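# Lift three sand cores from a mould onto plywood

## Task

Remove three sand cores from the mould and set each one down on the plywood boards next to it, then release them: the elongated core with the rounded nose, plus both upright bladed cores standing in the half of the mould on the robot's right. The remaining two cores must still be standing in the mould at the end.

## Robot and tools

Robot: two six-joint arms, left_arm and right_arm, each ending in a two-finger gripper. In every row and every per-arm list the joint order is waist, shoulder, elbow, wrist pitch, wrist yaw, wrist roll. Nominal joint ranges (rad): waist -2.618 to 3.054, shoulder 0.000 to 3.142, elbow 0.000 to 3.142, wrist pitch -1.571 to 1.571, wrist yaw -1.571 to 1.571, wrist roll -2.094 to 2.094. The true end of a joint may sit up to 0.059 rad on either side of these figures.

Frames: the scene frame has its origin at table-top height, halfway between the two nominal bases; +x points out over the table, +z is up, and left_arm is on the +y side (this is not the same as the left of an image). Calibrated bases in the scene frame: left_arm at (+0.031, +0.345, 0) m, quat_wxyz (+1.000, 0, 0, +0.008); right_arm at (+0.030, -0.335, 0) m, quat_wxyz (+1.000, 0, 0, -0.014). Both have +z up. Each arm reports its end_effector_position (m) and end_effector_quat_wxyz in its own base frame; these can be off by a few cm, more when reaching far. In the gripper frame the fingers extend along +z and open and close along y; the reported point lies between the pads, about 1 cm short of the tips. Cameras: cam_left_wrist and cam_right_wrist, both 896x504, carried on the wrists.

execute_actions(actions, cameras): actions is a list of actions; each action is a list of 1 to 15 rows, each row lasting one step of 1/30 s; if fewer than 15 rows are given, the last repeats to fill 15. A row always has 14 numbers in [-1, 1], both arms together: left_arm's six joint values then its opening, then right_arm's six then its opening. Joint values are offsets, not poses, measured from the Joint targets as they stood when that action began (not from the previous row), so sending the same offset in a later action moves further. Scale: 1.0 equals 2.224 rad for waist, shoulder, elbow and 8.485 rad for the three wrist joints. Opening is absolute: +1 fully open, -1 shut. An empty actions list just reports state and images. cameras picks which images come back (omit, null or ["all"] for all, [] for none; an unknown name invalidates the call). An action that would push a joint more than 0.059 rad beyond its range is rejected for both arms; if the first action fails this, or any action is malformed, the whole call is rejected. Keep a gripper unchanged by resending its current command; 0 means a real command.

move(target, speed, blend, opening_speed, blocking, cameras): target is one 14-number row or a list of up to 15 rows, laid out and scaled as above; every row is an offset from the same current Joint targets, not from the previous row. All joints move together, so grippers follow curves, with no collision avoidance. speed (rad/s, 0.01 to 12.57, default 0.5) caps the joint with the longest travel; give one value or one per target. blend (rad) rounds corners of a list. opening_speed (per second on the -1..+1 scale, at least 0.2) ramps the gripper; use a slow value on fragile parts. blocking=false returns after about 0.5 s while the move continues. The result adds a move: line (done, off_target, moving, held, fault), possibly limits=held. done or off_target says nothing about contact. Faster moves and targets set deeper past contact hit and press harder.

wait(seconds 0 to 10) lets time pass holding commands. stop() brakes a running move; it needs distance. zoom_image(camera, region): camera is cam_left_wrist or cam_right_wrist, region [x0, y0, x1, y1] in pixels from the top-left, no larger than 504 by 504, of that camera's latest image. finished_scene(scene): integer 1 to 2, the current scene's number; irreversible, so only call once the cores lie settled and released.

Result lines: Joint positions and Joint velocities per arm in joint order (rad, rad/s), then pad gap (m; 0.094 fully open); "within noise" means an arm is effectively still. Joint targets is the base for your next offsets. Tool commands shows current gripper commands. grip_measured is the measured opening on the command scale; on a hard part it may read about 3 mm narrower than the part, and the gripper squeezes at full force once commanded roughly 0.05 below first-touch reading. To release, command well above grip_measured. grip_effort_nm is gripper motor effort (negative closing), not pad force. Joint torques include arm weight and offsets; joints 1 to 3 wrap at ±28 N m. "joint sent to its limit" means a joint reached its real end. "joint command not followed" means the clearance check altered targets. Targets are kept within 0.339 rad (big joints) or 2.2 rad (wrist) of measured angles, and scaled back if they would move the gripper over 200 mm; tiny turns may not start. MOTOR HOT appears at 75 °C; at 90 °C an OVER-TEMPERATURE FAULT folds that arm and disables it.

Avoid: dropping a core or releasing one while it moves; anything leaving the table; slamming, hard hits or strong pushes; arm-to-arm collisions or one gripper closing on the other's fingers (can fail the task); knocking over the two cores that must stay. Camera cables touching things count as contact. Holding loads, long stretches or pushing against unreachable poses heat motors. Loose objects may occasionally get nudged by outside disturbances. If an arm keeps pressing on something, command its targets back past its measured positions.

Each tool is called after "Call:" as name(argument=value, ...) on one line, values as JSON.

## Session

Call:
execute_actions(actions=[])

Scene clock: 0.00 s.
left_arm: end_effector_position=(+0.3493, -0.0518, +0.2095) grip_measured=+1.000 grip_effort_nm=n/a end_effector_quat_wxyz=(+0.534, -0.007, +0.815, -0.226) | right_arm: end_effector_position=(+0.3046, +0.0783, +0.1820) grip_measured=+1.000 grip_effort_nm=n/a end_effector_quat_wxyz=(+0.477, +0.034, +0.863, +0.162)
Joint positions: left_arm=[0.059 1.017 0.578 0.071 0.424 -0.25 0.094] | right_arm=[0.21 0.854 0.562 -0.224 -0.068 0.329 0.094]
Joint velocities: within noise
Joint torques (N m): no reading
Heat: left arm: 32 °C; right arm: 32 °C.
Joint targets: left_arm=[0.059 1.010 0.587 0.072 0.427 -0.248] | right_arm=[0.210 0.847 0.574 -0.220 -0.067 0.327]
Tool commands: left_gripper/opening=+1.0 right_gripper/opening=+1.0

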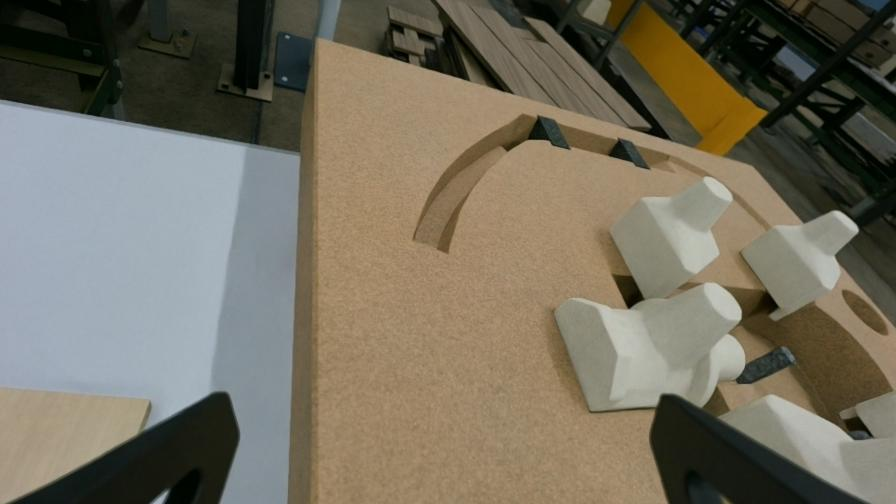

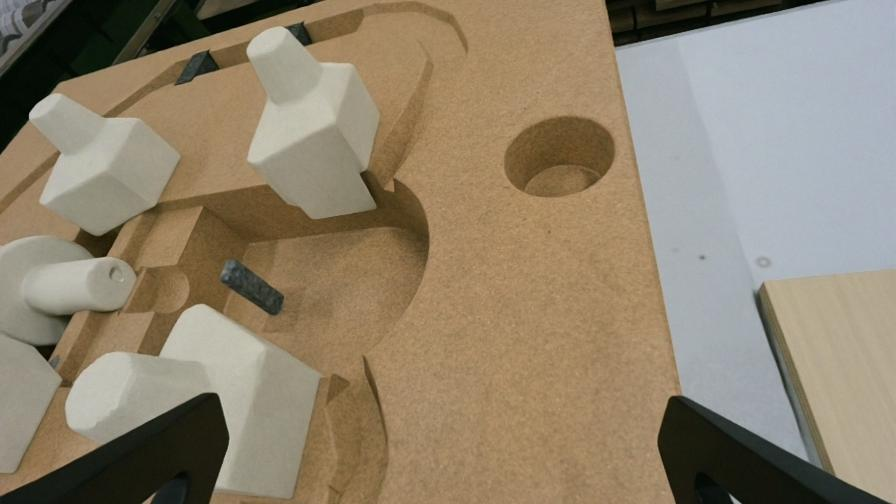

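Call:
move(target=[-0.0265,0.1304,0.5004,-0.1794,-0.0503,0.0292,1,-0.0944,0.2037,0.5063,-0.145,0.0079,-0.0385,1], speed=1.0)

Call:
move(target=[-0.2473,0.2698,0.2698,0,0,0,1,0.1888,0.2698,0.2698,0,0,0,1], speed=1.0)

Scene clock: 5.73 s.
left_arm: end_effector_position=(+0.2740, +0.0018, +0.3039) grip_measured=+1.000 grip_effort_nm=0.027 end_effector_quat_wxyz=(+0.254, -0.007, +0.967, -0.004) | right_arm: end_effector_position=(+0.2754, +0.0041, +0.3015) grip_measured=+1.000 grip_effort_nm=0.022 end_effector_quat_wxyz=(+0.252, -0.001, +0.968, +0.005)
Joint positions: left_arm=[0.009 1.293 1.679 -1.443 0.009 -0.007 0.094] | right_arm=[0.007 1.296 1.672 -1.437 -0.006 0.007 0.094]
Joint velocities: within noise
Joint torques (N m): left_arm=[-0.55 -2.35 6.16 1.3 -0.08 0.03] | right_arm=[-0.59 -2.54 7.01 0.77 0.06 -0.11]
Heat: left arm: 33 °C; right arm: 33 °C.
Joint targets: left_arm=[0.000 1.300 1.700 -1.450 0.000 -0.001] | right_arm=[0.000 1.301 1.700 -1.450 0.000 0.000]
move: done

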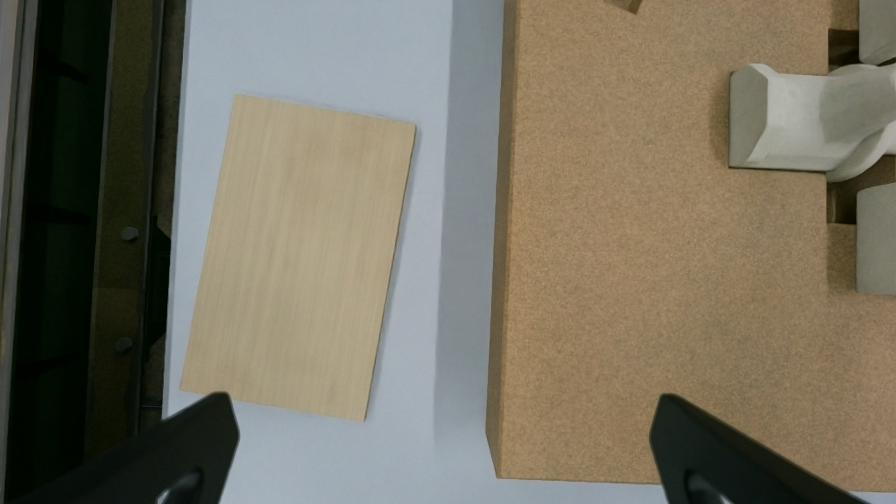

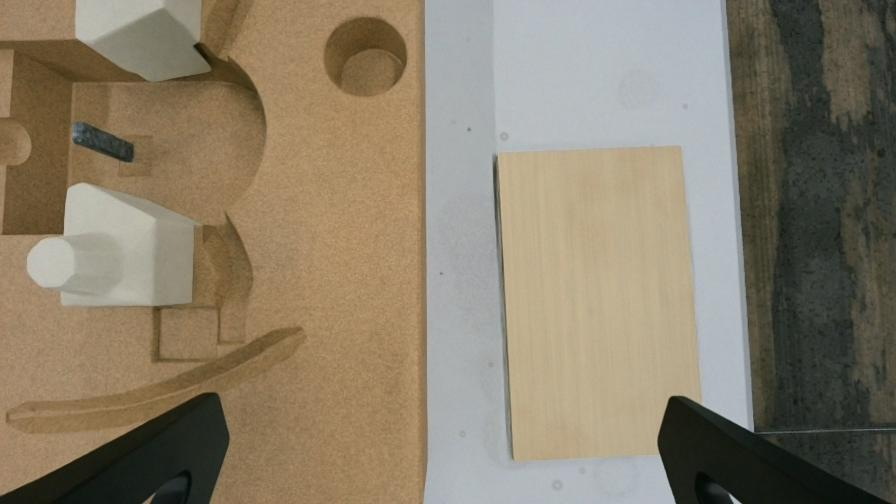

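Scene clock: 7.03 s.
left_arm: end_effector_position=(+0.3656, -0.2259, +0.2990) grip_measured=+1.000 grip_effort_nm=0.027 end_effector_quat_wxyz=(+0.241, +0.263, +0.931, -0.071) | right_arm: end_effector_position=(+0.3912, +0.1781, +0.2941) grip_measured=+1.000 grip_effort_nm=0.027 end_effector_quat_wxyz=(+0.238, -0.202, +0.949, +0.053)
Joint positions: left_arm=[-0.554 1.895 2.278 -1.445 0.003 -0.005 0.094] | right_arm=[0.424 1.902 2.273 -1.449 -0.003 0.006 0.094]
Joint velocities: within noise
Joint torques (N m): left_arm=[0.39 -7.51 6.2 1.34 -0.02 0] | right_arm=[-0.49 -7.91 7.02 0.85 0.02 -0.1]
Heat: left arm: 33 °C; right arm: 33 °C.
Joint targets: left_arm=[-0.550 1.900 2.301 -1.450 0.000 0.000] | right_arm=[0.420 1.900 2.300 -1.450 0.000 0.000]
move: done

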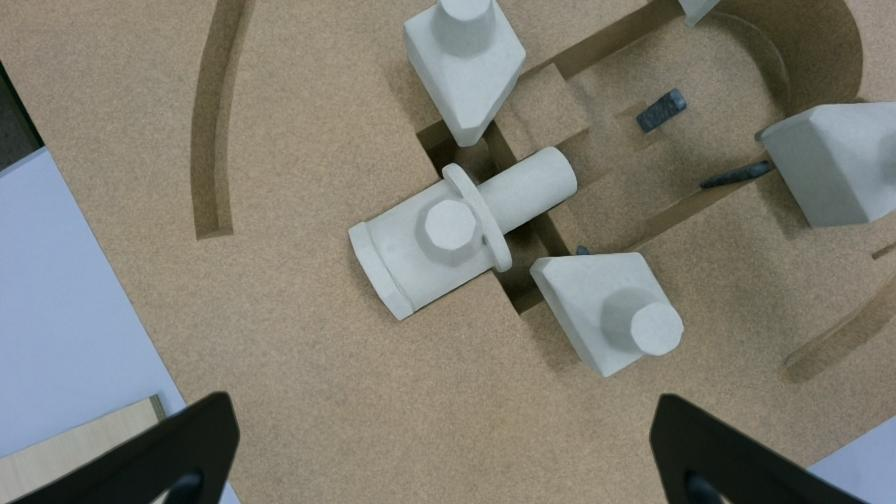

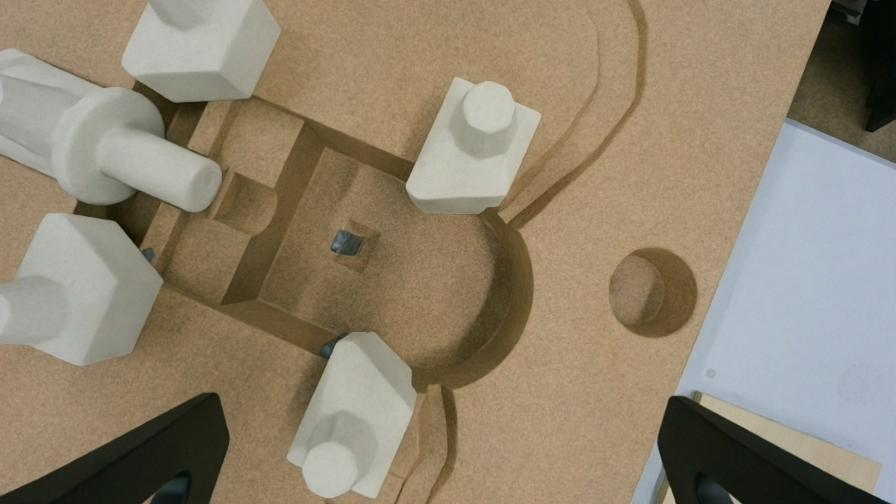

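Call:
move(target=[-0.0036,0.009,-0.1371,0.0577,0,0,0.4,-0.0171,0.0877,-0.0427,0.0636,0,0,0.5], speed=0.8)

Scene clock: 24.57 s.
left_arm: end_effector_position=(+0.4282, -0.2646, +0.2595) grip_measured=+0.402 grip_effort_nm=-0.056 end_effector_quat_wxyz=(+0.325, +0.256, +0.906, -0.095) | right_arm: end_effector_position=(+0.5160, +0.2131, +0.2555) grip_measured=+0.503 grip_effort_nm=-0.134 end_effector_quat_wxyz=(+0.362, -0.178, +0.912, +0.074)
Joint positions: left_arm=[-0.554 1.906 2.002 -0.976 0.003 -0.005 0.066] | right_arm=[0.389 2.092 2.211 -0.932 -0.003 0.005 0.071]
Joint velocities: within noise
Joint torques (N m): left_arm=[-0.2 -7.97 4.71 1.79 0.01 0] | right_arm=[-0.54 -9.81 5.34 1.41 0.02 -0.1]
Heat: left arm: 34 °C; right arm: 34 °C.
Joint targets: left_arm=[-0.558 1.920 1.996 -0.961 0.000 -0.001] | right_arm=[0.382 2.096 2.205 -0.911 0.000 0.000]
move: done

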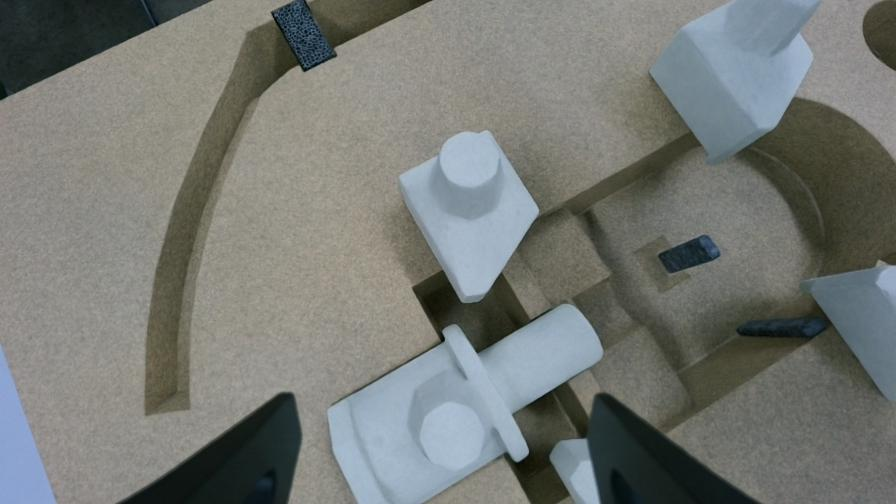

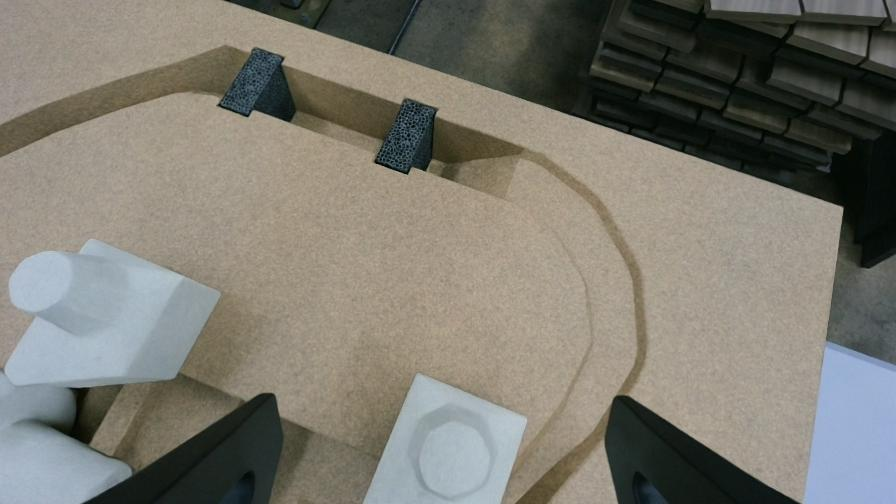

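Call:
move(target=[[0,-0.027,-0.1174,0.0249,0,0,0.4,0,-0.0297,-0.1083,0.0225,0,0,0.5],[0,-0.0283,-0.205,0.049,0,0,0.4,0,-0.0378,-0.2023,0.0461,0,0,0.5]], speed=0.5)

Call:
move(target=[0,0,0,0,0,0,-0.6,0,0,0,0,0,0,-0.7], opening_speed=0.7)

Scene clock: 29.23 s.
left_arm: end_effector_position=(+0.4314, -0.2667, +0.1449) grip_measured=+0.402 grip_effort_nm=-0.051 end_effector_quat_wxyz=(+0.310, +0.257, +0.911, -0.091) | right_arm: end_effector_position=(+0.5192, +0.2143, +0.1561) grip_measured=+0.503 grip_effort_nm=-0.125 end_effector_quat_wxyz=(+0.353, -0.179, +0.916, +0.071)
Joint positions: left_arm=[-0.554 1.896 1.548 -0.564 0.004 -0.006 0.066] | right_arm=[0.389 2.054 1.766 -0.545 -0.002 0.004 0.071]
Joint velocities: within noise
Joint torques (N m): left_arm=[-0.2 -11.99 4.79 1.79 -0.03 0.01] | right_arm=[-0.57 -13.64 5.34 1.37 0.02 -0.08]
Heat: left arm: 34 °C; right arm: 36 °C.
Joint targets: left_arm=[-0.558 1.857 1.540 -0.545 0.000 -0.001] | right_arm=[0.382 2.012 1.755 -0.520 0.000 0.000]
move: off_target (left_arm, right_arm); left_arm: the shoulder is farthest, 0.039 rad from its target; right_arm: the shoulder is farthest, 0.042 rad from its target

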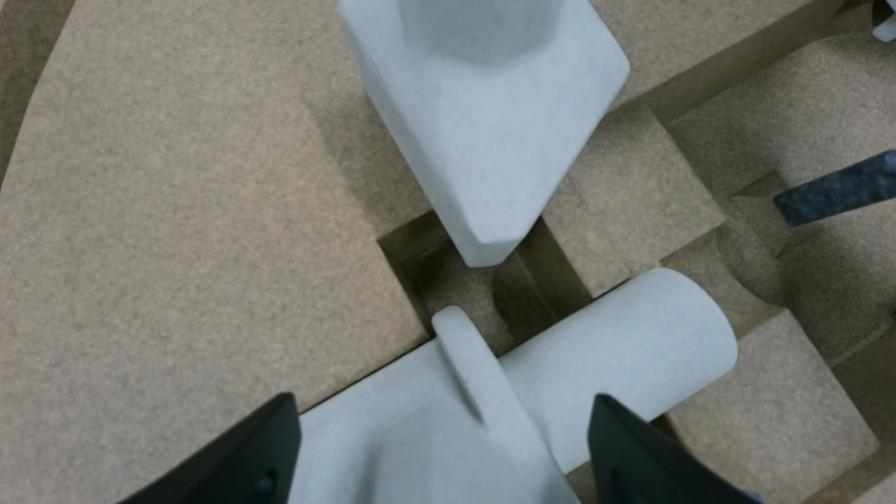

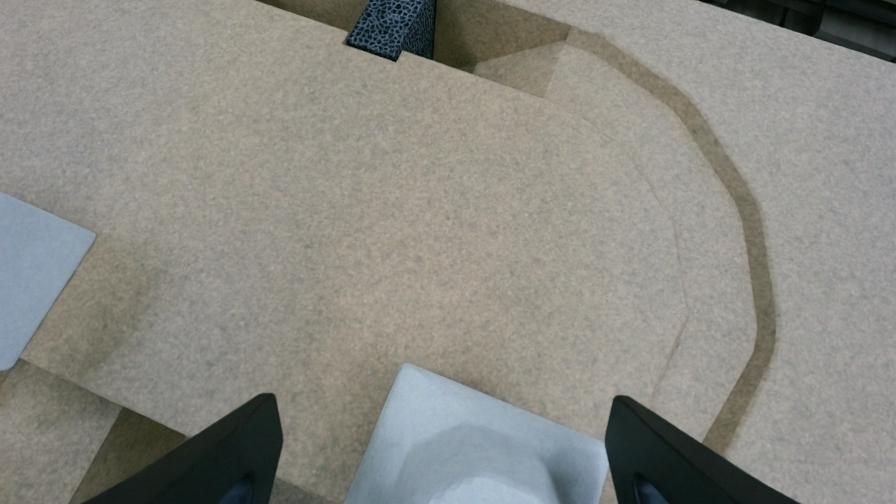

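Scene clock: 31.17 s.
left_arm: end_effector_position=(+0.4284, -0.2719, +0.1483) grip_measured=-0.191 grip_effort_nm=-0.999 end_effector_quat_wxyz=(+0.309, +0.249, +0.912, -0.110) | right_arm: end_effector_position=(+0.5202, +0.2123, +0.1563) grip_measured=-0.302 grip_effort_nm=-1.004 end_effector_quat_wxyz=(+0.354, -0.177, +0.916, +0.069)
Joint positions: left_arm=[-0.556 1.89 1.548 -0.562 0.033 -0.035 0.038] | right_arm=[0.386 2.054 1.766 -0.544 0.002 0.004 0.033]
Joint velocities: within noise
Joint torques (N m): left_arm=[-0.16 -11.47 4.81 1.79 -0.32 0.36] | right_arm=[-0.4 -13.64 5.33 1.38 -0.03 -0.08]
Heat: left arm: 35 °C; right arm: 37 °C.
Joint targets: left_arm=[-0.558 1.857 1.540 -0.545 0.000 -0.001] | right_arm=[0.382 2.012 1.755 -0.520 0.000 0.000]
move: off_target (right_arm); right_arm: the shoulder is farthest, 0.042 rad from its target

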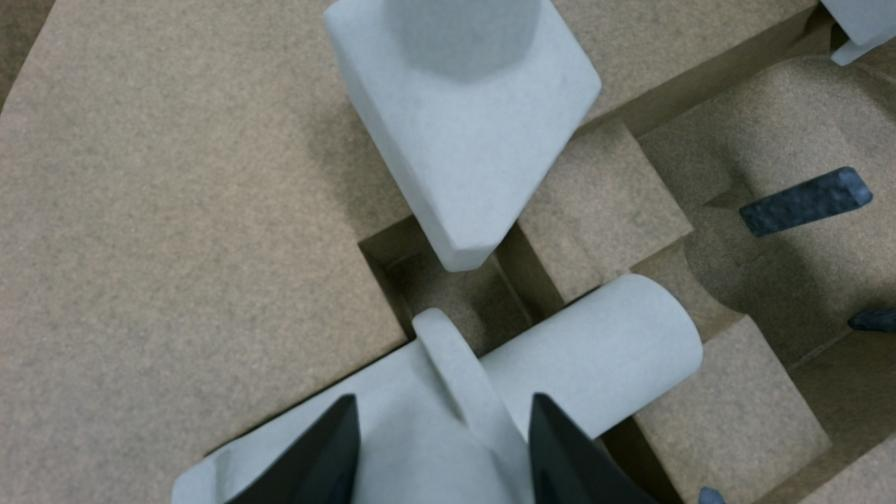

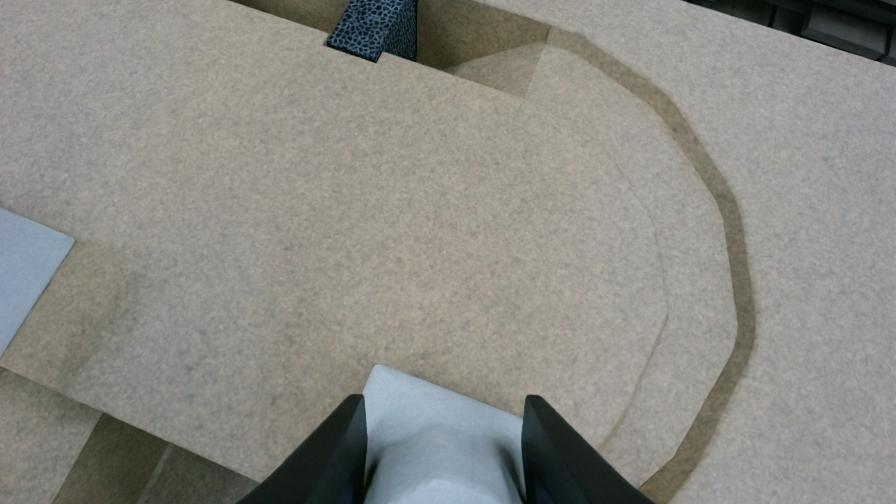

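Call:
move(target=[[0,0.0058,0.0989,-0.023,0,0,-0.6,0,0.0171,0.1057,-0.0248,0,0,-0.7],[0,0.0328,0.2203,-0.0454,0,0,-0.6,0,0.0396,0.2046,-0.0424,0,0,-0.7],[0,0.0148,0.2968,-0.0654,0,0,-0.6,-0.3273,0.0396,0.2046,-0.0424,0,0,-0.7],[0.4344,0.0148,0.2968,-0.0654,0,0,-0.6,-0.3273,-0.2752,-0.1686,-0.0212,0,0,-0.7],[0.4344,-0.2707,-0.1844,-0.0159,0,0,-0.6,-0.3273,-0.2752,-0.1686,-0.0212,0,0,-0.7]], speed=[0.25,0.35,0.5,0.6,0.6])

Scene clock: 47.73 s.
left_arm: end_effector_position=(+0.3162, +0.1413, +0.1810) grip_measured=-0.414 grip_effort_nm=-0.994 end_effector_quat_wxyz=(+0.293, -0.200, +0.933, +0.063) | right_arm: end_effector_position=(+0.3771, -0.1375, +0.2427) grip_measured=-0.302 grip_effort_nm=-1.009 end_effector_quat_wxyz=(+0.358, +0.165, +0.917, -0.065)
Joint positions: left_arm=[0.415 1.311 1.114 -0.765 -0.004 -0.005 0.028] | right_arm=[-0.35 1.438 1.379 -0.768 0.005 0.004 0.033]
Joint velocities: within noise
Joint torques (N m): left_arm=[-0.53 -8.34 6.8 2.47 0.06 -0.01] | right_arm=[0.34 -8.34 6.12 1.81 -0.06 -0.07]
Heat: left arm: 39 °C; right arm: 43 °C.
Joint targets: left_arm=[0.409 1.255 1.129 -0.680 0.000 -0.001] | right_arm=[-0.346 1.400 1.380 -0.700 0.000 0.000]
move: off_target (left_arm, right_arm); left_arm: the wrist pitch is farthest, 0.085 rad from its target; right_arm: the wrist pitch is farthest, 0.068 rad from its target

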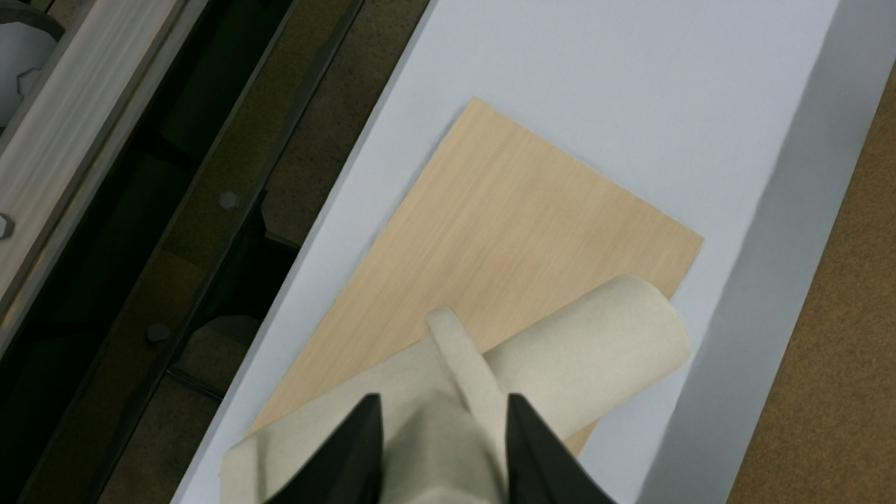

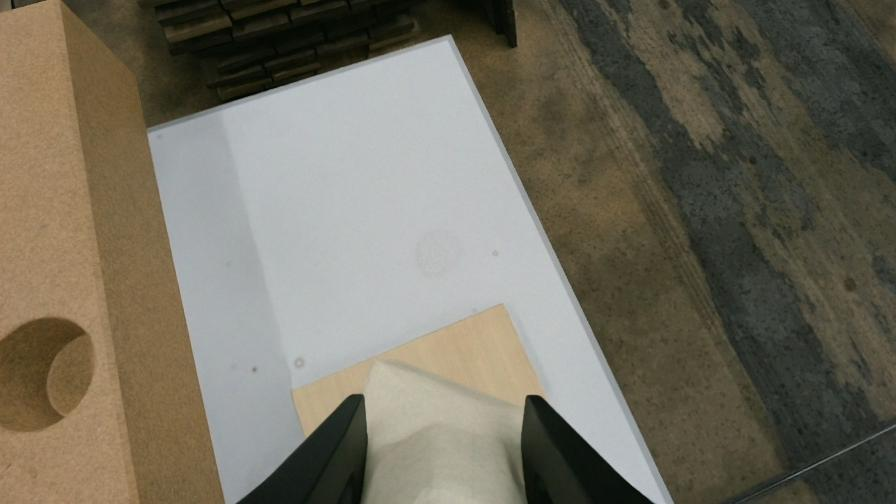

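Call:
move(target=[0,0.0036,-0.0866,0.0236,0,0,-0.75,0,0,0,0,0,0,-0.7], speed=0.2, cameras=["cam_left_wrist"])

Scene clock: 53.53 s.
left_arm: end_effector_position=(+0.3149, +0.1407, +0.1344) grip_measured=-0.414 grip_effort_nm=-0.994 end_effector_quat_wxyz=(+0.297, -0.199, +0.932, +0.064) | right_arm: end_effector_position=(+0.3772, -0.1376, +0.2428) grip_measured=-0.302 grip_effort_nm=-1.004 end_effector_quat_wxyz=(+0.358, +0.165, +0.917, -0.065)
Joint positions: left_arm=[0.415 1.309 0.923 -0.568 -0.004 -0.005 0.028] | right_arm=[-0.35 1.438 1.379 -0.767 0.005 0.004 0.033]
Joint velocities: within noise
Joint torques (N m): left_arm=[-0.43 -7.5 6.52 2.53 0.1 -0.02] | right_arm=[0.31 -8.31 6.11 1.8 -0.05 -0.09]
Heat: left arm: 38 °C; right arm: 42 °C.
Joint targets: left_arm=[0.409 1.263 0.937 -0.479 0.000 -0.001] | right_arm=[-0.346 1.400 1.380 -0.699 0.000 0.000]
move: off_target (left_arm, right_arm); left_arm: the wrist pitch is farthest, 0.089 rad from its target; right_arm: the wrist pitch is farthest, 0.067 rad from its target
Images, in order (width x height): cam_left_wrist 896x504.

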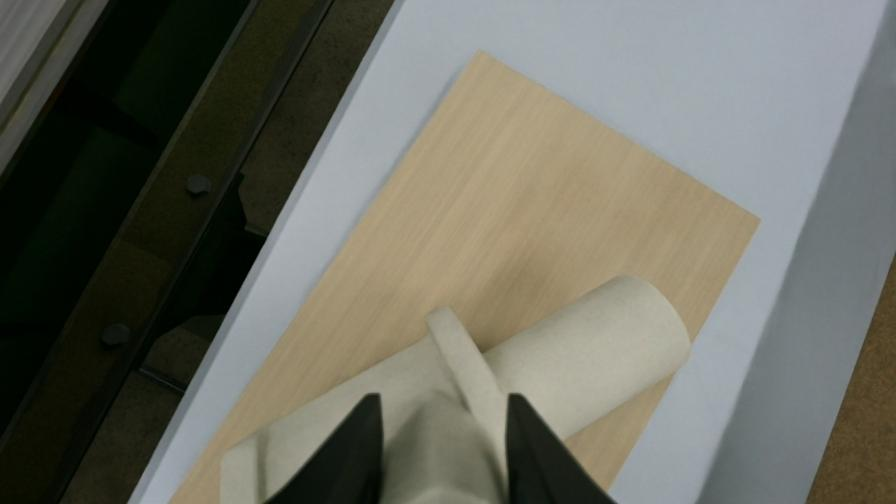

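Call:
move(target=[0,0,-0.027,0.0071,0,0,-0.75,0,0.1664,0.1506,-0.059,0,0,-0.7], speed=0.35)

Scene clock: 62.60 s.
left_arm: end_effector_position=(+0.3163, +0.1410, +0.1264) grip_measured=-0.414 grip_effort_nm=-0.994 end_effector_quat_wxyz=(+0.308, -0.198, +0.928, +0.065) | right_arm: end_effector_position=(+0.3653, -0.1332, +0.1712) grip_measured=-0.302 grip_effort_nm=-1.004 end_effector_quat_wxyz=(+0.131, +0.175, +0.975, -0.026)
Joint positions: left_arm=[0.415 1.304 0.874 -0.502 -0.002 -0.005 0.028] | right_arm=[-0.35 1.773 1.666 -1.196 0.005 0.004 0.033]
Joint velocities: within noise
Joint torques (N m): left_arm=[-0.4 -7.04 5.7 2.49 0.04 -0.01] | right_arm=[0.35 -7.61 9.37 0.51 -0.06 -0.09]
Heat: left arm: 38 °C; right arm: 41 °C.
Joint targets: left_arm=[0.409 1.263 0.877 -0.419 0.000 -0.001] | right_arm=[-0.346 1.770 1.715 -1.200 0.000 0.000]
move: off_target (left_arm, right_arm); left_arm: the wrist pitch is farthest, 0.083 rad from its target; right_arm: the elbow is farthest, 0.049 rad from its target

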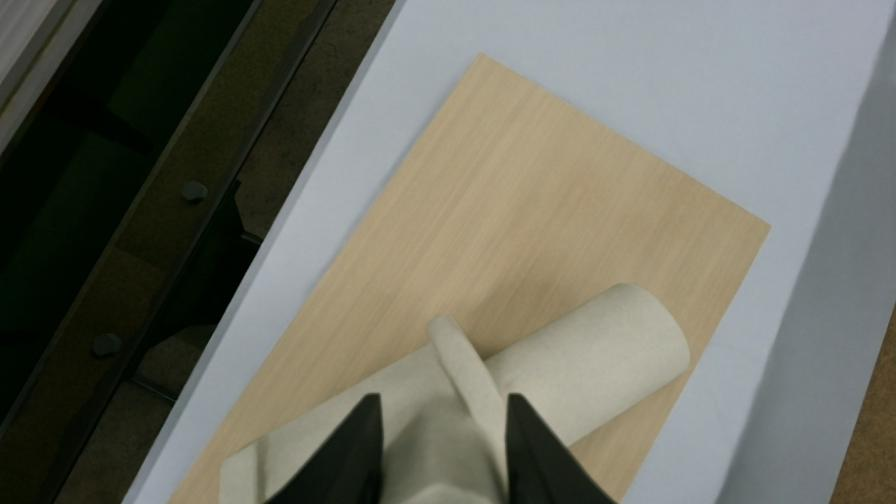

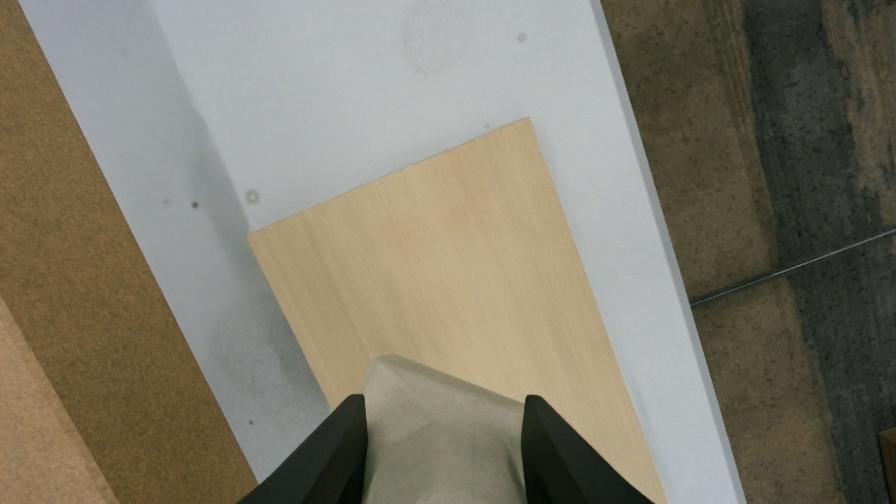

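Call:
move(target=[0,0,-0.004,0.001,0,0,0.3,0,0.1326,0.1057,-0.0283,0,0,-0.7], speed=0.2, opening_speed=0.35)

Scene clock: 68.33 s.
left_arm: end_effector_position=(+0.3273, +0.1462, +0.1404) grip_measured=+0.298 grip_effort_nm=0.120 end_effector_quat_wxyz=(+0.345, -0.196, +0.915, +0.074) | right_arm: end_effector_position=(+0.3727, -0.1359, +0.1232) grip_measured=-0.302 grip_effort_nm=-1.004 end_effector_quat_wxyz=(+0.000, +0.176, +0.984, -0.003)
Joint positions: left_arm=[0.415 1.288 0.869 -0.431 -0.004 -0.005 0.061] | right_arm=[-0.35 2.065 1.907 -1.412 0.005 0.004 0.033]
Joint velocities: within noise
Joint torques (N m): left_arm=[-0.47 -5.81 5.46 1.9 0.06 0] | right_arm=[0.34 -9.32 8.57 -0.15 -0.05 -0.08]
Heat: left arm: 37 °C; right arm: 41 °C.
Joint targets: left_arm=[0.409 1.263 0.868 -0.411 0.000 0.000] | right_arm=[-0.346 2.064 1.950 -1.440 0.000 0.000]
move: off_target (right_arm); right_arm: the elbow is farthest, 0.043 rad from its target

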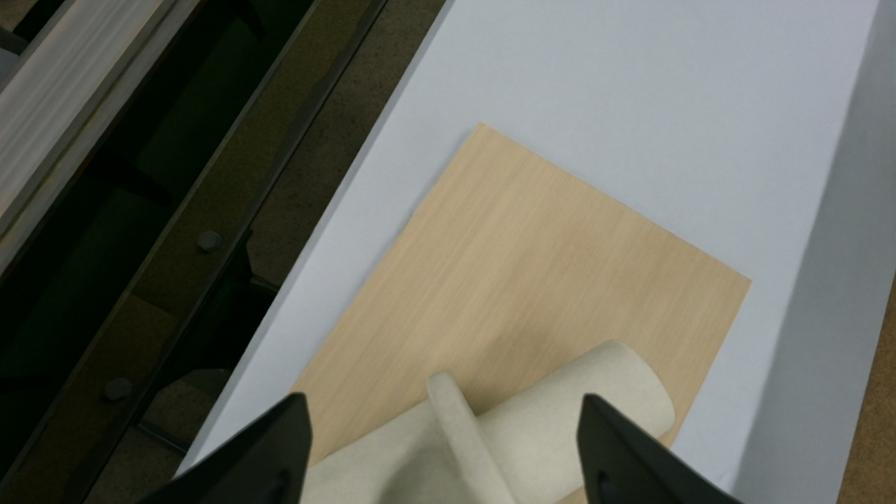

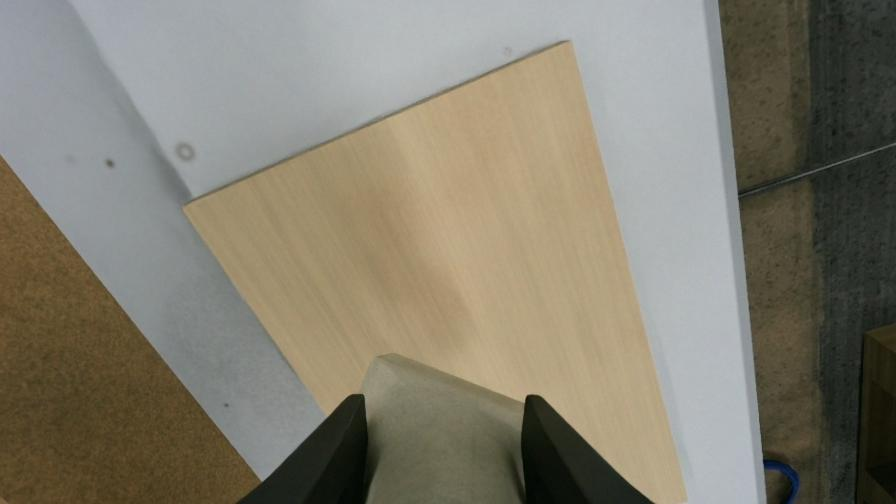

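Call:
move(target=[0,0.01,0.1,-0.027,0,0,0.4,0,0,-0.0495,0.0106,0,0,-0.7], speed=0.15)

Scene clock: 72.30 s.
left_arm: end_effector_position=(+0.3287, +0.1468, +0.1873) grip_measured=+0.398 grip_effort_nm=0.125 end_effector_quat_wxyz=(+0.339, -0.196, +0.917, +0.072) | right_arm: end_effector_position=(+0.3725, -0.1359, +0.1072) grip_measured=-0.302 grip_effort_nm=-1.004 end_effector_quat_wxyz=(-0.002, +0.176, +0.984, -0.002)
Joint positions: left_arm=[0.415 1.288 1.064 -0.639 -0.004 -0.005 0.066] | right_arm=[-0.35 2.065 1.843 -1.352 0.005 0.004 0.033]
Joint velocities: within noise
Joint torques (N m): left_arm=[-0.49 -4.19 7.75 1.69 0.09 -0.03] | right_arm=[0.34 -9.29 4.9 0.08 -0.06 -0.07]
Heat: left arm: 36 °C; right arm: 41 °C.
Joint targets: left_arm=[0.409 1.285 1.090 -0.640 0.000 0.000] | right_arm=[-0.346 2.064 1.840 -1.350 0.000 0.000]
move: done

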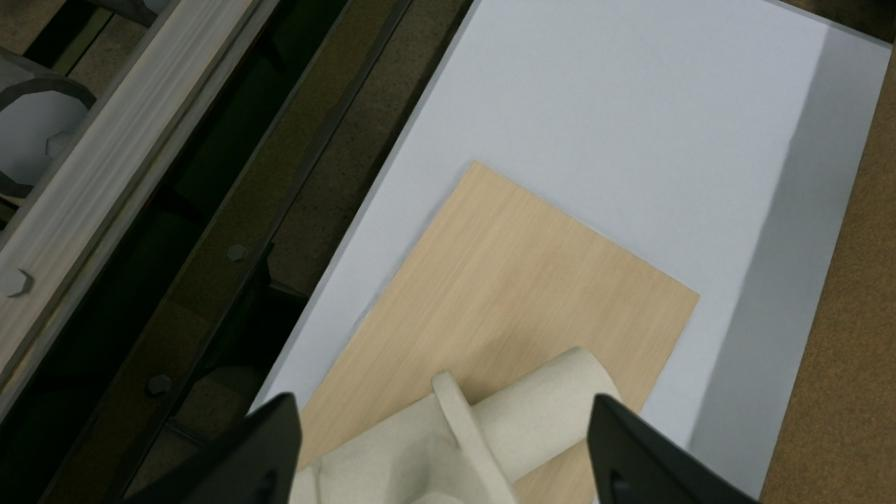

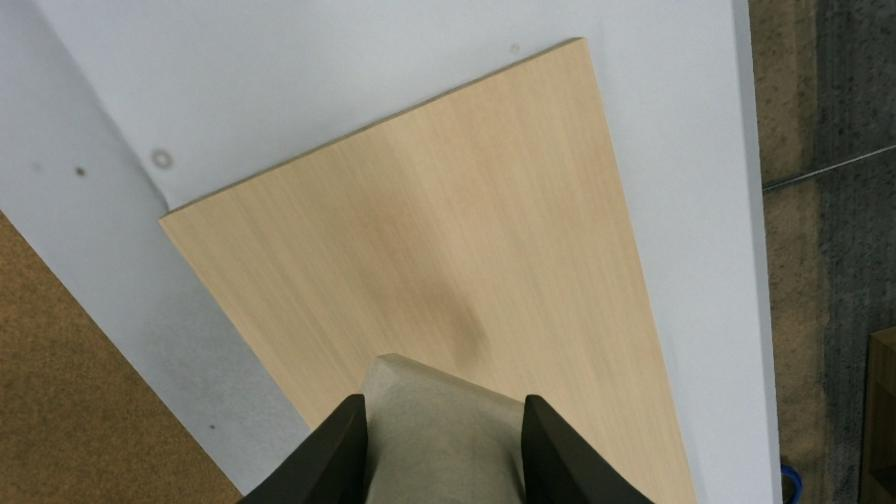

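Call:
move(target=[0,0,0,0,0,0,0.4,0,0.006,-0.03,-0.002,0,0,-0.7], speed=0.12, cameras=["cam_right_wrist"])

Scene clock: 75.93 s.
left_arm: end_effector_position=(+0.3286, +0.1467, +0.1871) grip_measured=+0.398 grip_effort_nm=0.129 end_effector_quat_wxyz=(+0.339, -0.196, +0.917, +0.072) | right_arm: end_effector_position=(+0.3566, -0.1301, +0.0865) grip_measured=-0.302 grip_effort_nm=-1.004 end_effector_quat_wxyz=(-0.040, +0.176, +0.984, +0.004)
Joint positions: left_arm=[0.415 1.288 1.064 -0.64 -0.004 -0.005 0.066] | right_arm=[-0.35 2.077 1.776 -1.35 0.005 0.004 0.033]
Joint velocities: within noise
Joint torques (N m): left_arm=[-0.47 -4.26 7.79 1.69 0.06 0] | right_arm=[0.34 -9.17 4.82 -0.18 -0.05 -0.08]
Heat: left arm: 36 °C; right arm: 41 °C.
Joint targets: left_arm=[0.409 1.285 1.090 -0.640 0.000 0.000] | right_arm=[-0.346 2.078 1.774 -1.367 0.000 0.000]
move: done
Images, in order (width x height): cam_right_wrist 896x504.

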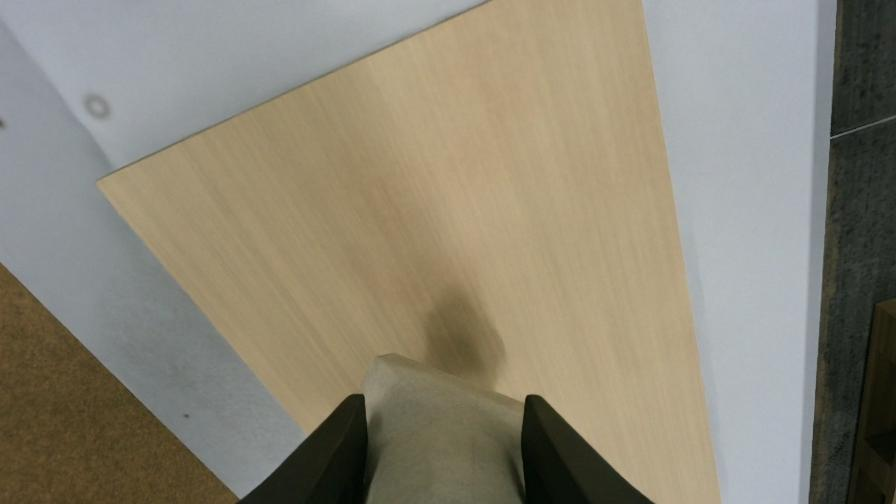

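Call:
move(target=[0,0,0,0,0,0,0.4,0,0.012,-0.018,-0.0038,0,0,-0.7], speed=0.12, cameras=["cam_right_wrist"])

Call:
move(target=[0,0,0,0,0,0,0.4,0,0.012,-0.018,-0.0038,0,0,-0.7], speed=0.12, cameras=["cam_right_wrist"])

Scene clock: 80.27 s.
left_arm: end_effector_position=(+0.3286, +0.1467, +0.1871) grip_measured=+0.398 grip_effort_nm=0.125 end_effector_quat_wxyz=(+0.339, -0.196, +0.917, +0.072) | right_arm: end_effector_position=(+0.3508, -0.1276, +0.0787) grip_measured=-0.302 grip_effort_nm=-0.999 end_effector_quat_wxyz=(-0.056, +0.176, +0.983, +0.008)
Joint positions: left_arm=[0.415 1.288 1.064 -0.64 -0.004 -0.005 0.066] | right_arm=[-0.35 2.086 1.756 -1.352 0.003 0.004 0.033]
Joint velocities: within noise
Joint torques (N m): left_arm=[-0.49 -4.19 7.8 1.67 0.07 -0.02] | right_arm=[0.29 -7.87 3.28 -0.51 -0.04 -0.08]
Heat: left arm: 35 °C; right arm: 41 °C.
Joint targets: left_arm=[0.409 1.285 1.090 -0.640 0.000 0.000] | right_arm=[-0.346 2.104 1.733 -1.399 0.000 0.000]
move: off_target (right_arm); right_arm: the wrist pitch is farthest, 0.047 rad from its target
Images, in order (width x height): cam_right_wrist 896x504.

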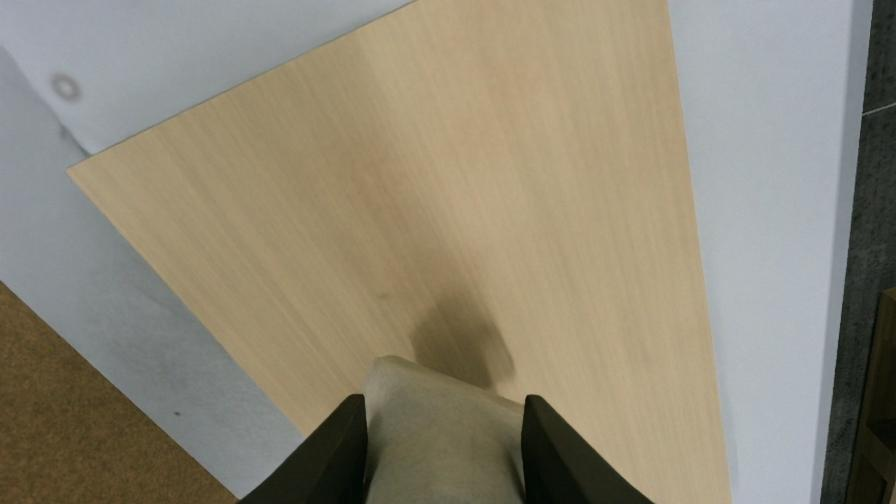

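Scene clock: 81.17 s.
left_arm: end_effector_position=(+0.3286, +0.1467, +0.1871) grip_measured=+0.398 grip_effort_nm=0.129 end_effector_quat_wxyz=(+0.339, -0.196, +0.917, +0.072) | right_arm: end_effector_position=(+0.3261, -0.1182, +0.0609) grip_measured=-0.303 grip_effort_nm=-1.004 end_effector_quat_wxyz=(-0.117, +0.175, +0.978, +0.020)
Joint positions: left_arm=[0.415 1.288 1.064 -0.64 -0.004 -0.005 0.066] | right_arm=[-0.35 2.115 1.708 -1.4 0.001 0.004 0.033]
Joint velocities: within noise
Joint torques (N m): left_arm=[-0.46 -4.25 7.79 1.66 0.11 -0.01] | right_arm=[0.35 -8.01 3.63 -0.57 -0.02 -0.07]
Heat: left arm: 35 °C; right arm: 41 °C.
Joint targets: left_arm=[0.409 1.285 1.090 -0.640 0.000 0.000] | right_arm=[-0.346 2.131 1.693 -1.432 0.000 0.000]
move: done
Images, in order (width x height): cam_right_wrist 896x504.

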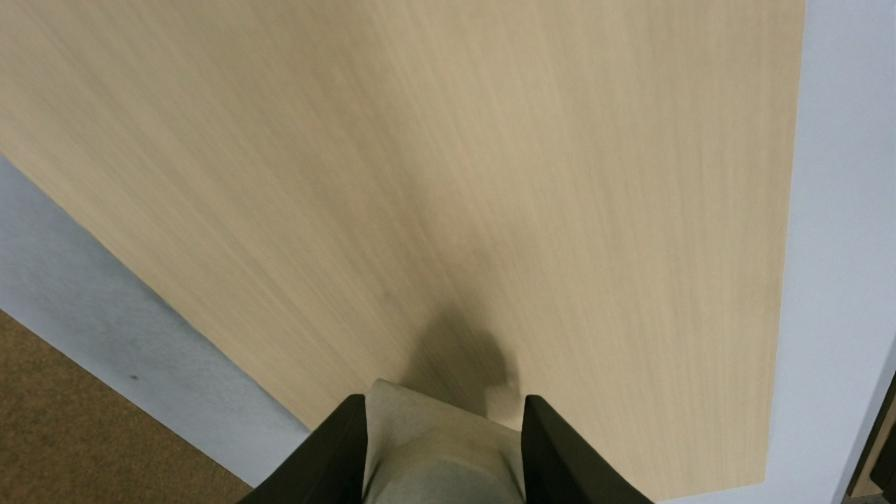

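Call:
move(target=[[0,0,0,0,0,0,0.4,0,-0.0238,0.0364,0.0077,0,0,-0.7],[0,0,0,0,0,0,0.4,0,0.0153,0.165,-0.0045,0,0,-0.7],[0,0,0,0,0,0,0.4,0,0.0153,0.129,0.0014,0,0,-0.7]], speed=[0.2,0.25,0.12], cameras=["cam_right_wrist"])

Scene clock: 90.67 s.
left_arm: end_effector_position=(+0.3286, +0.1467, +0.1871) grip_measured=+0.398 grip_effort_nm=0.125 end_effector_quat_wxyz=(+0.339, -0.196, +0.917, +0.072) | right_arm: end_effector_position=(+0.3871, -0.1405, +0.1047) grip_measured=-0.303 grip_effort_nm=-1.004 end_effector_quat_wxyz=(-0.014, +0.176, +0.984, +0.002)
Joint positions: left_arm=[0.415 1.288 1.064 -0.64 -0.004 -0.005 0.066] | right_arm=[-0.35 2.162 1.983 -1.419 0.001 0.003 0.033]
Joint velocities: within noise
Joint torques (N m): left_arm=[-0.4 -4.21 7.86 1.67 0.09 -0.01] | right_arm=[0.31 -9.69 4.92 0.05 -0.02 -0.08]
Heat: left arm: 36 °C; right arm: 40 °C.
Joint targets: left_arm=[0.409 1.285 1.090 -0.640 0.000 0.000] | right_arm=[-0.346 2.165 1.981 -1.420 0.000 0.000]
move: done
Images, in order (width x height): cam_right_wrist 896x504.

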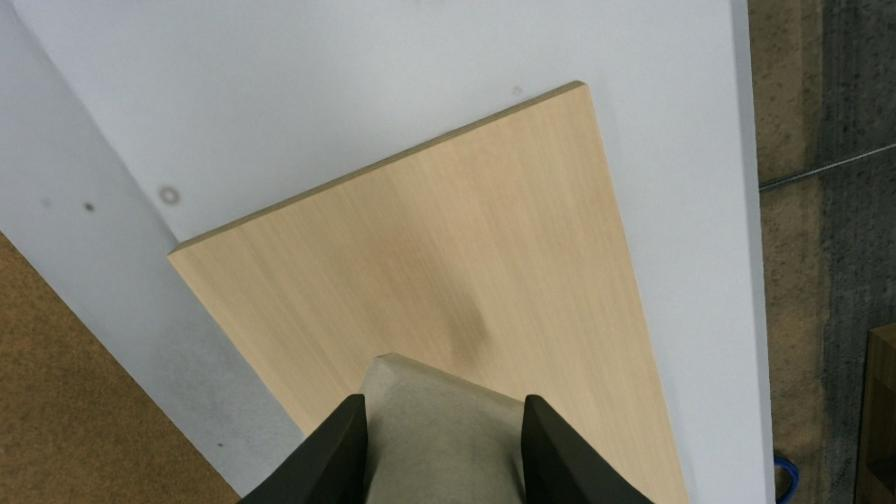

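Call:
move(target=[0,0,0,0,0,0,0.4,0,0.0202,-0.0545,0.0071,0,0,-0.7], speed=0.12, cameras=["cam_right_wrist"])

Scene clock: 95.40 s.
left_arm: end_effector_position=(+0.3286, +0.1467, +0.1871) grip_measured=+0.398 grip_effort_nm=0.120 end_effector_quat_wxyz=(+0.339, -0.196, +0.917, +0.072) | right_arm: end_effector_position=(+0.3827, -0.1384, +0.0702) grip_measured=-0.303 grip_effort_nm=-1.004 end_effector_quat_wxyz=(-0.033, +0.176, +0.984, +0.006)
Joint positions: left_arm=[0.415 1.288 1.064 -0.64 -0.004 -0.005 0.066] | right_arm=[-0.35 2.184 1.879 -1.332 -0.001 0.003 0.033]
Joint velocities: within noise
Joint torques (N m): left_arm=[-0.51 -4.22 7.84 1.67 0.06 -0.02] | right_arm=[0.34 -7.99 3.49 -0.24 0 -0.07]
Heat: left arm: 36 °C; right arm: 41 °C.
Joint targets: left_arm=[0.409 1.285 1.090 -0.640 0.000 0.000] | right_arm=[-0.346 2.210 1.859 -1.359 0.000 0.000]
move: done
Images, in order (width x height): cam_right_wrist 896x504.

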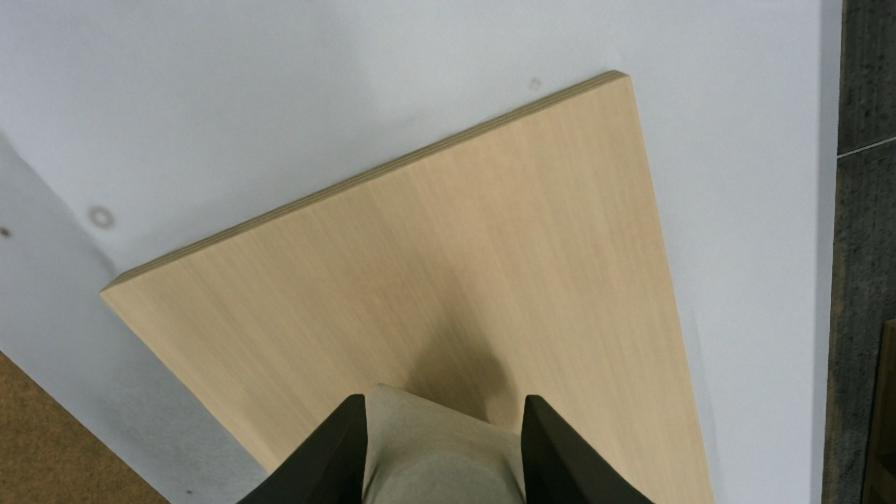

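Call:
move(target=[0,0,0,0,0,0,0.4,0,0.045,0.04,0.0,0,0,-0.7], speed=0.1, cameras=["cam_right_wrist"])

Scene clock: 100.50 s.
left_arm: end_effector_position=(+0.3286, +0.1467, +0.1871) grip_measured=+0.398 grip_effort_nm=0.120 end_effector_quat_wxyz=(+0.339, -0.196, +0.917, +0.072) | right_arm: end_effector_position=(+0.3913, -0.1410, +0.0444) grip_measured=-0.310 grip_effort_nm=-0.999 end_effector_quat_wxyz=(-0.053, +0.176, +0.983, +0.011)
Joint positions: left_arm=[0.415 1.288 1.064 -0.64 -0.004 -0.005 0.066] | right_arm=[-0.35 2.283 1.935 -1.332 -0.004 0.003 0.032]
Joint velocities: within noise
Joint torques (N m): left_arm=[-0.46 -4.25 7.83 1.68 0.08 -0.02] | right_arm=[0.31 -8.43 5.96 -0.32 0.03 -0.08]
Heat: left arm: 36 °C; right arm: 41 °C.
Joint targets: left_arm=[0.409 1.285 1.090 -0.640 0.000 0.000] | right_arm=[-0.346 2.310 1.948 -1.360 0.000 0.000]
move: done
Images, in order (width x height): cam_right_wrist 896x504.

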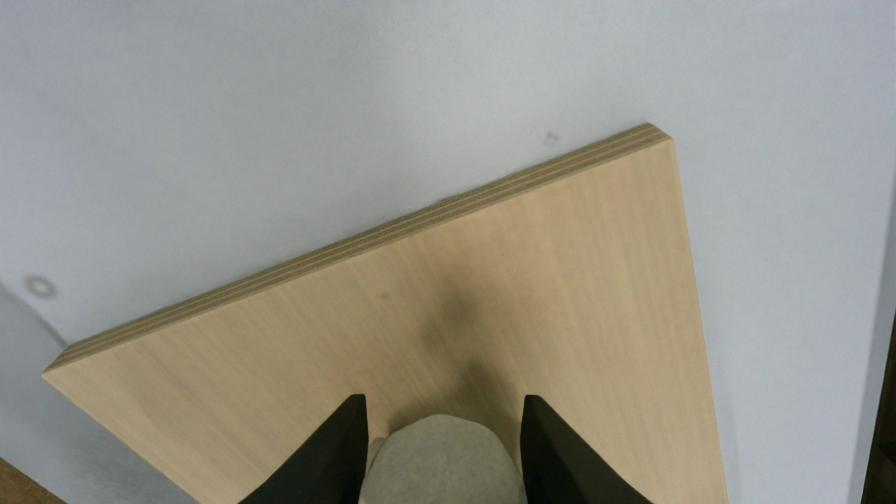

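Call:
move(target=[0,0,0,0,0,0,0.4,0,0,0,0,0,0,0.3], opening_speed=0.4, cameras=["cam_right_wrist"])

Scene clock: 105.03 s.
left_arm: end_effector_position=(+0.3285, +0.1467, +0.1871) grip_measured=+0.398 grip_effort_nm=0.129 end_effector_quat_wxyz=(+0.338, -0.196, +0.917, +0.072) | right_arm: end_effector_position=(+0.3873, -0.1396, +0.0387) grip_measured=+0.297 grip_effort_nm=0.173 end_effector_quat_wxyz=(-0.067, +0.175, +0.982, +0.014)
Joint positions: left_arm=[0.415 1.288 1.064 -0.64 -0.004 -0.005 0.066] | right_arm=[-0.35 2.298 1.935 -1.345 -0.004 0.003 0.061]
Joint velocities: within noise
Joint torques (N m): left_arm=[-0.54 -4.37 7.76 1.67 0.09 0] | right_arm=[0.32 -9.65 5.87 -0.26 0.03 -0.07]
Heat: left arm: 36 °C; right arm: 41 °C.
Joint targets: left_arm=[0.409 1.285 1.090 -0.640 0.000 0.000] | right_arm=[-0.346 2.310 1.948 -1.359 0.000 0.000]
move: done
Images, in order (width x height): cam_right_wrist 896x504.

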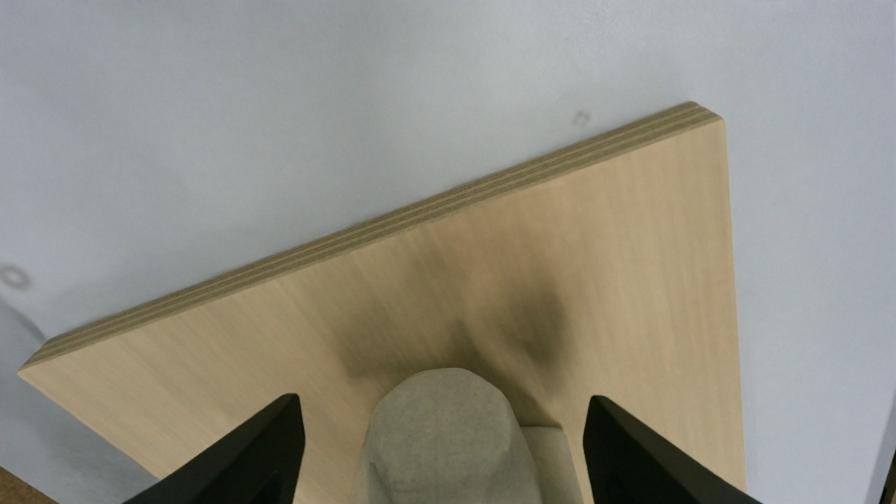

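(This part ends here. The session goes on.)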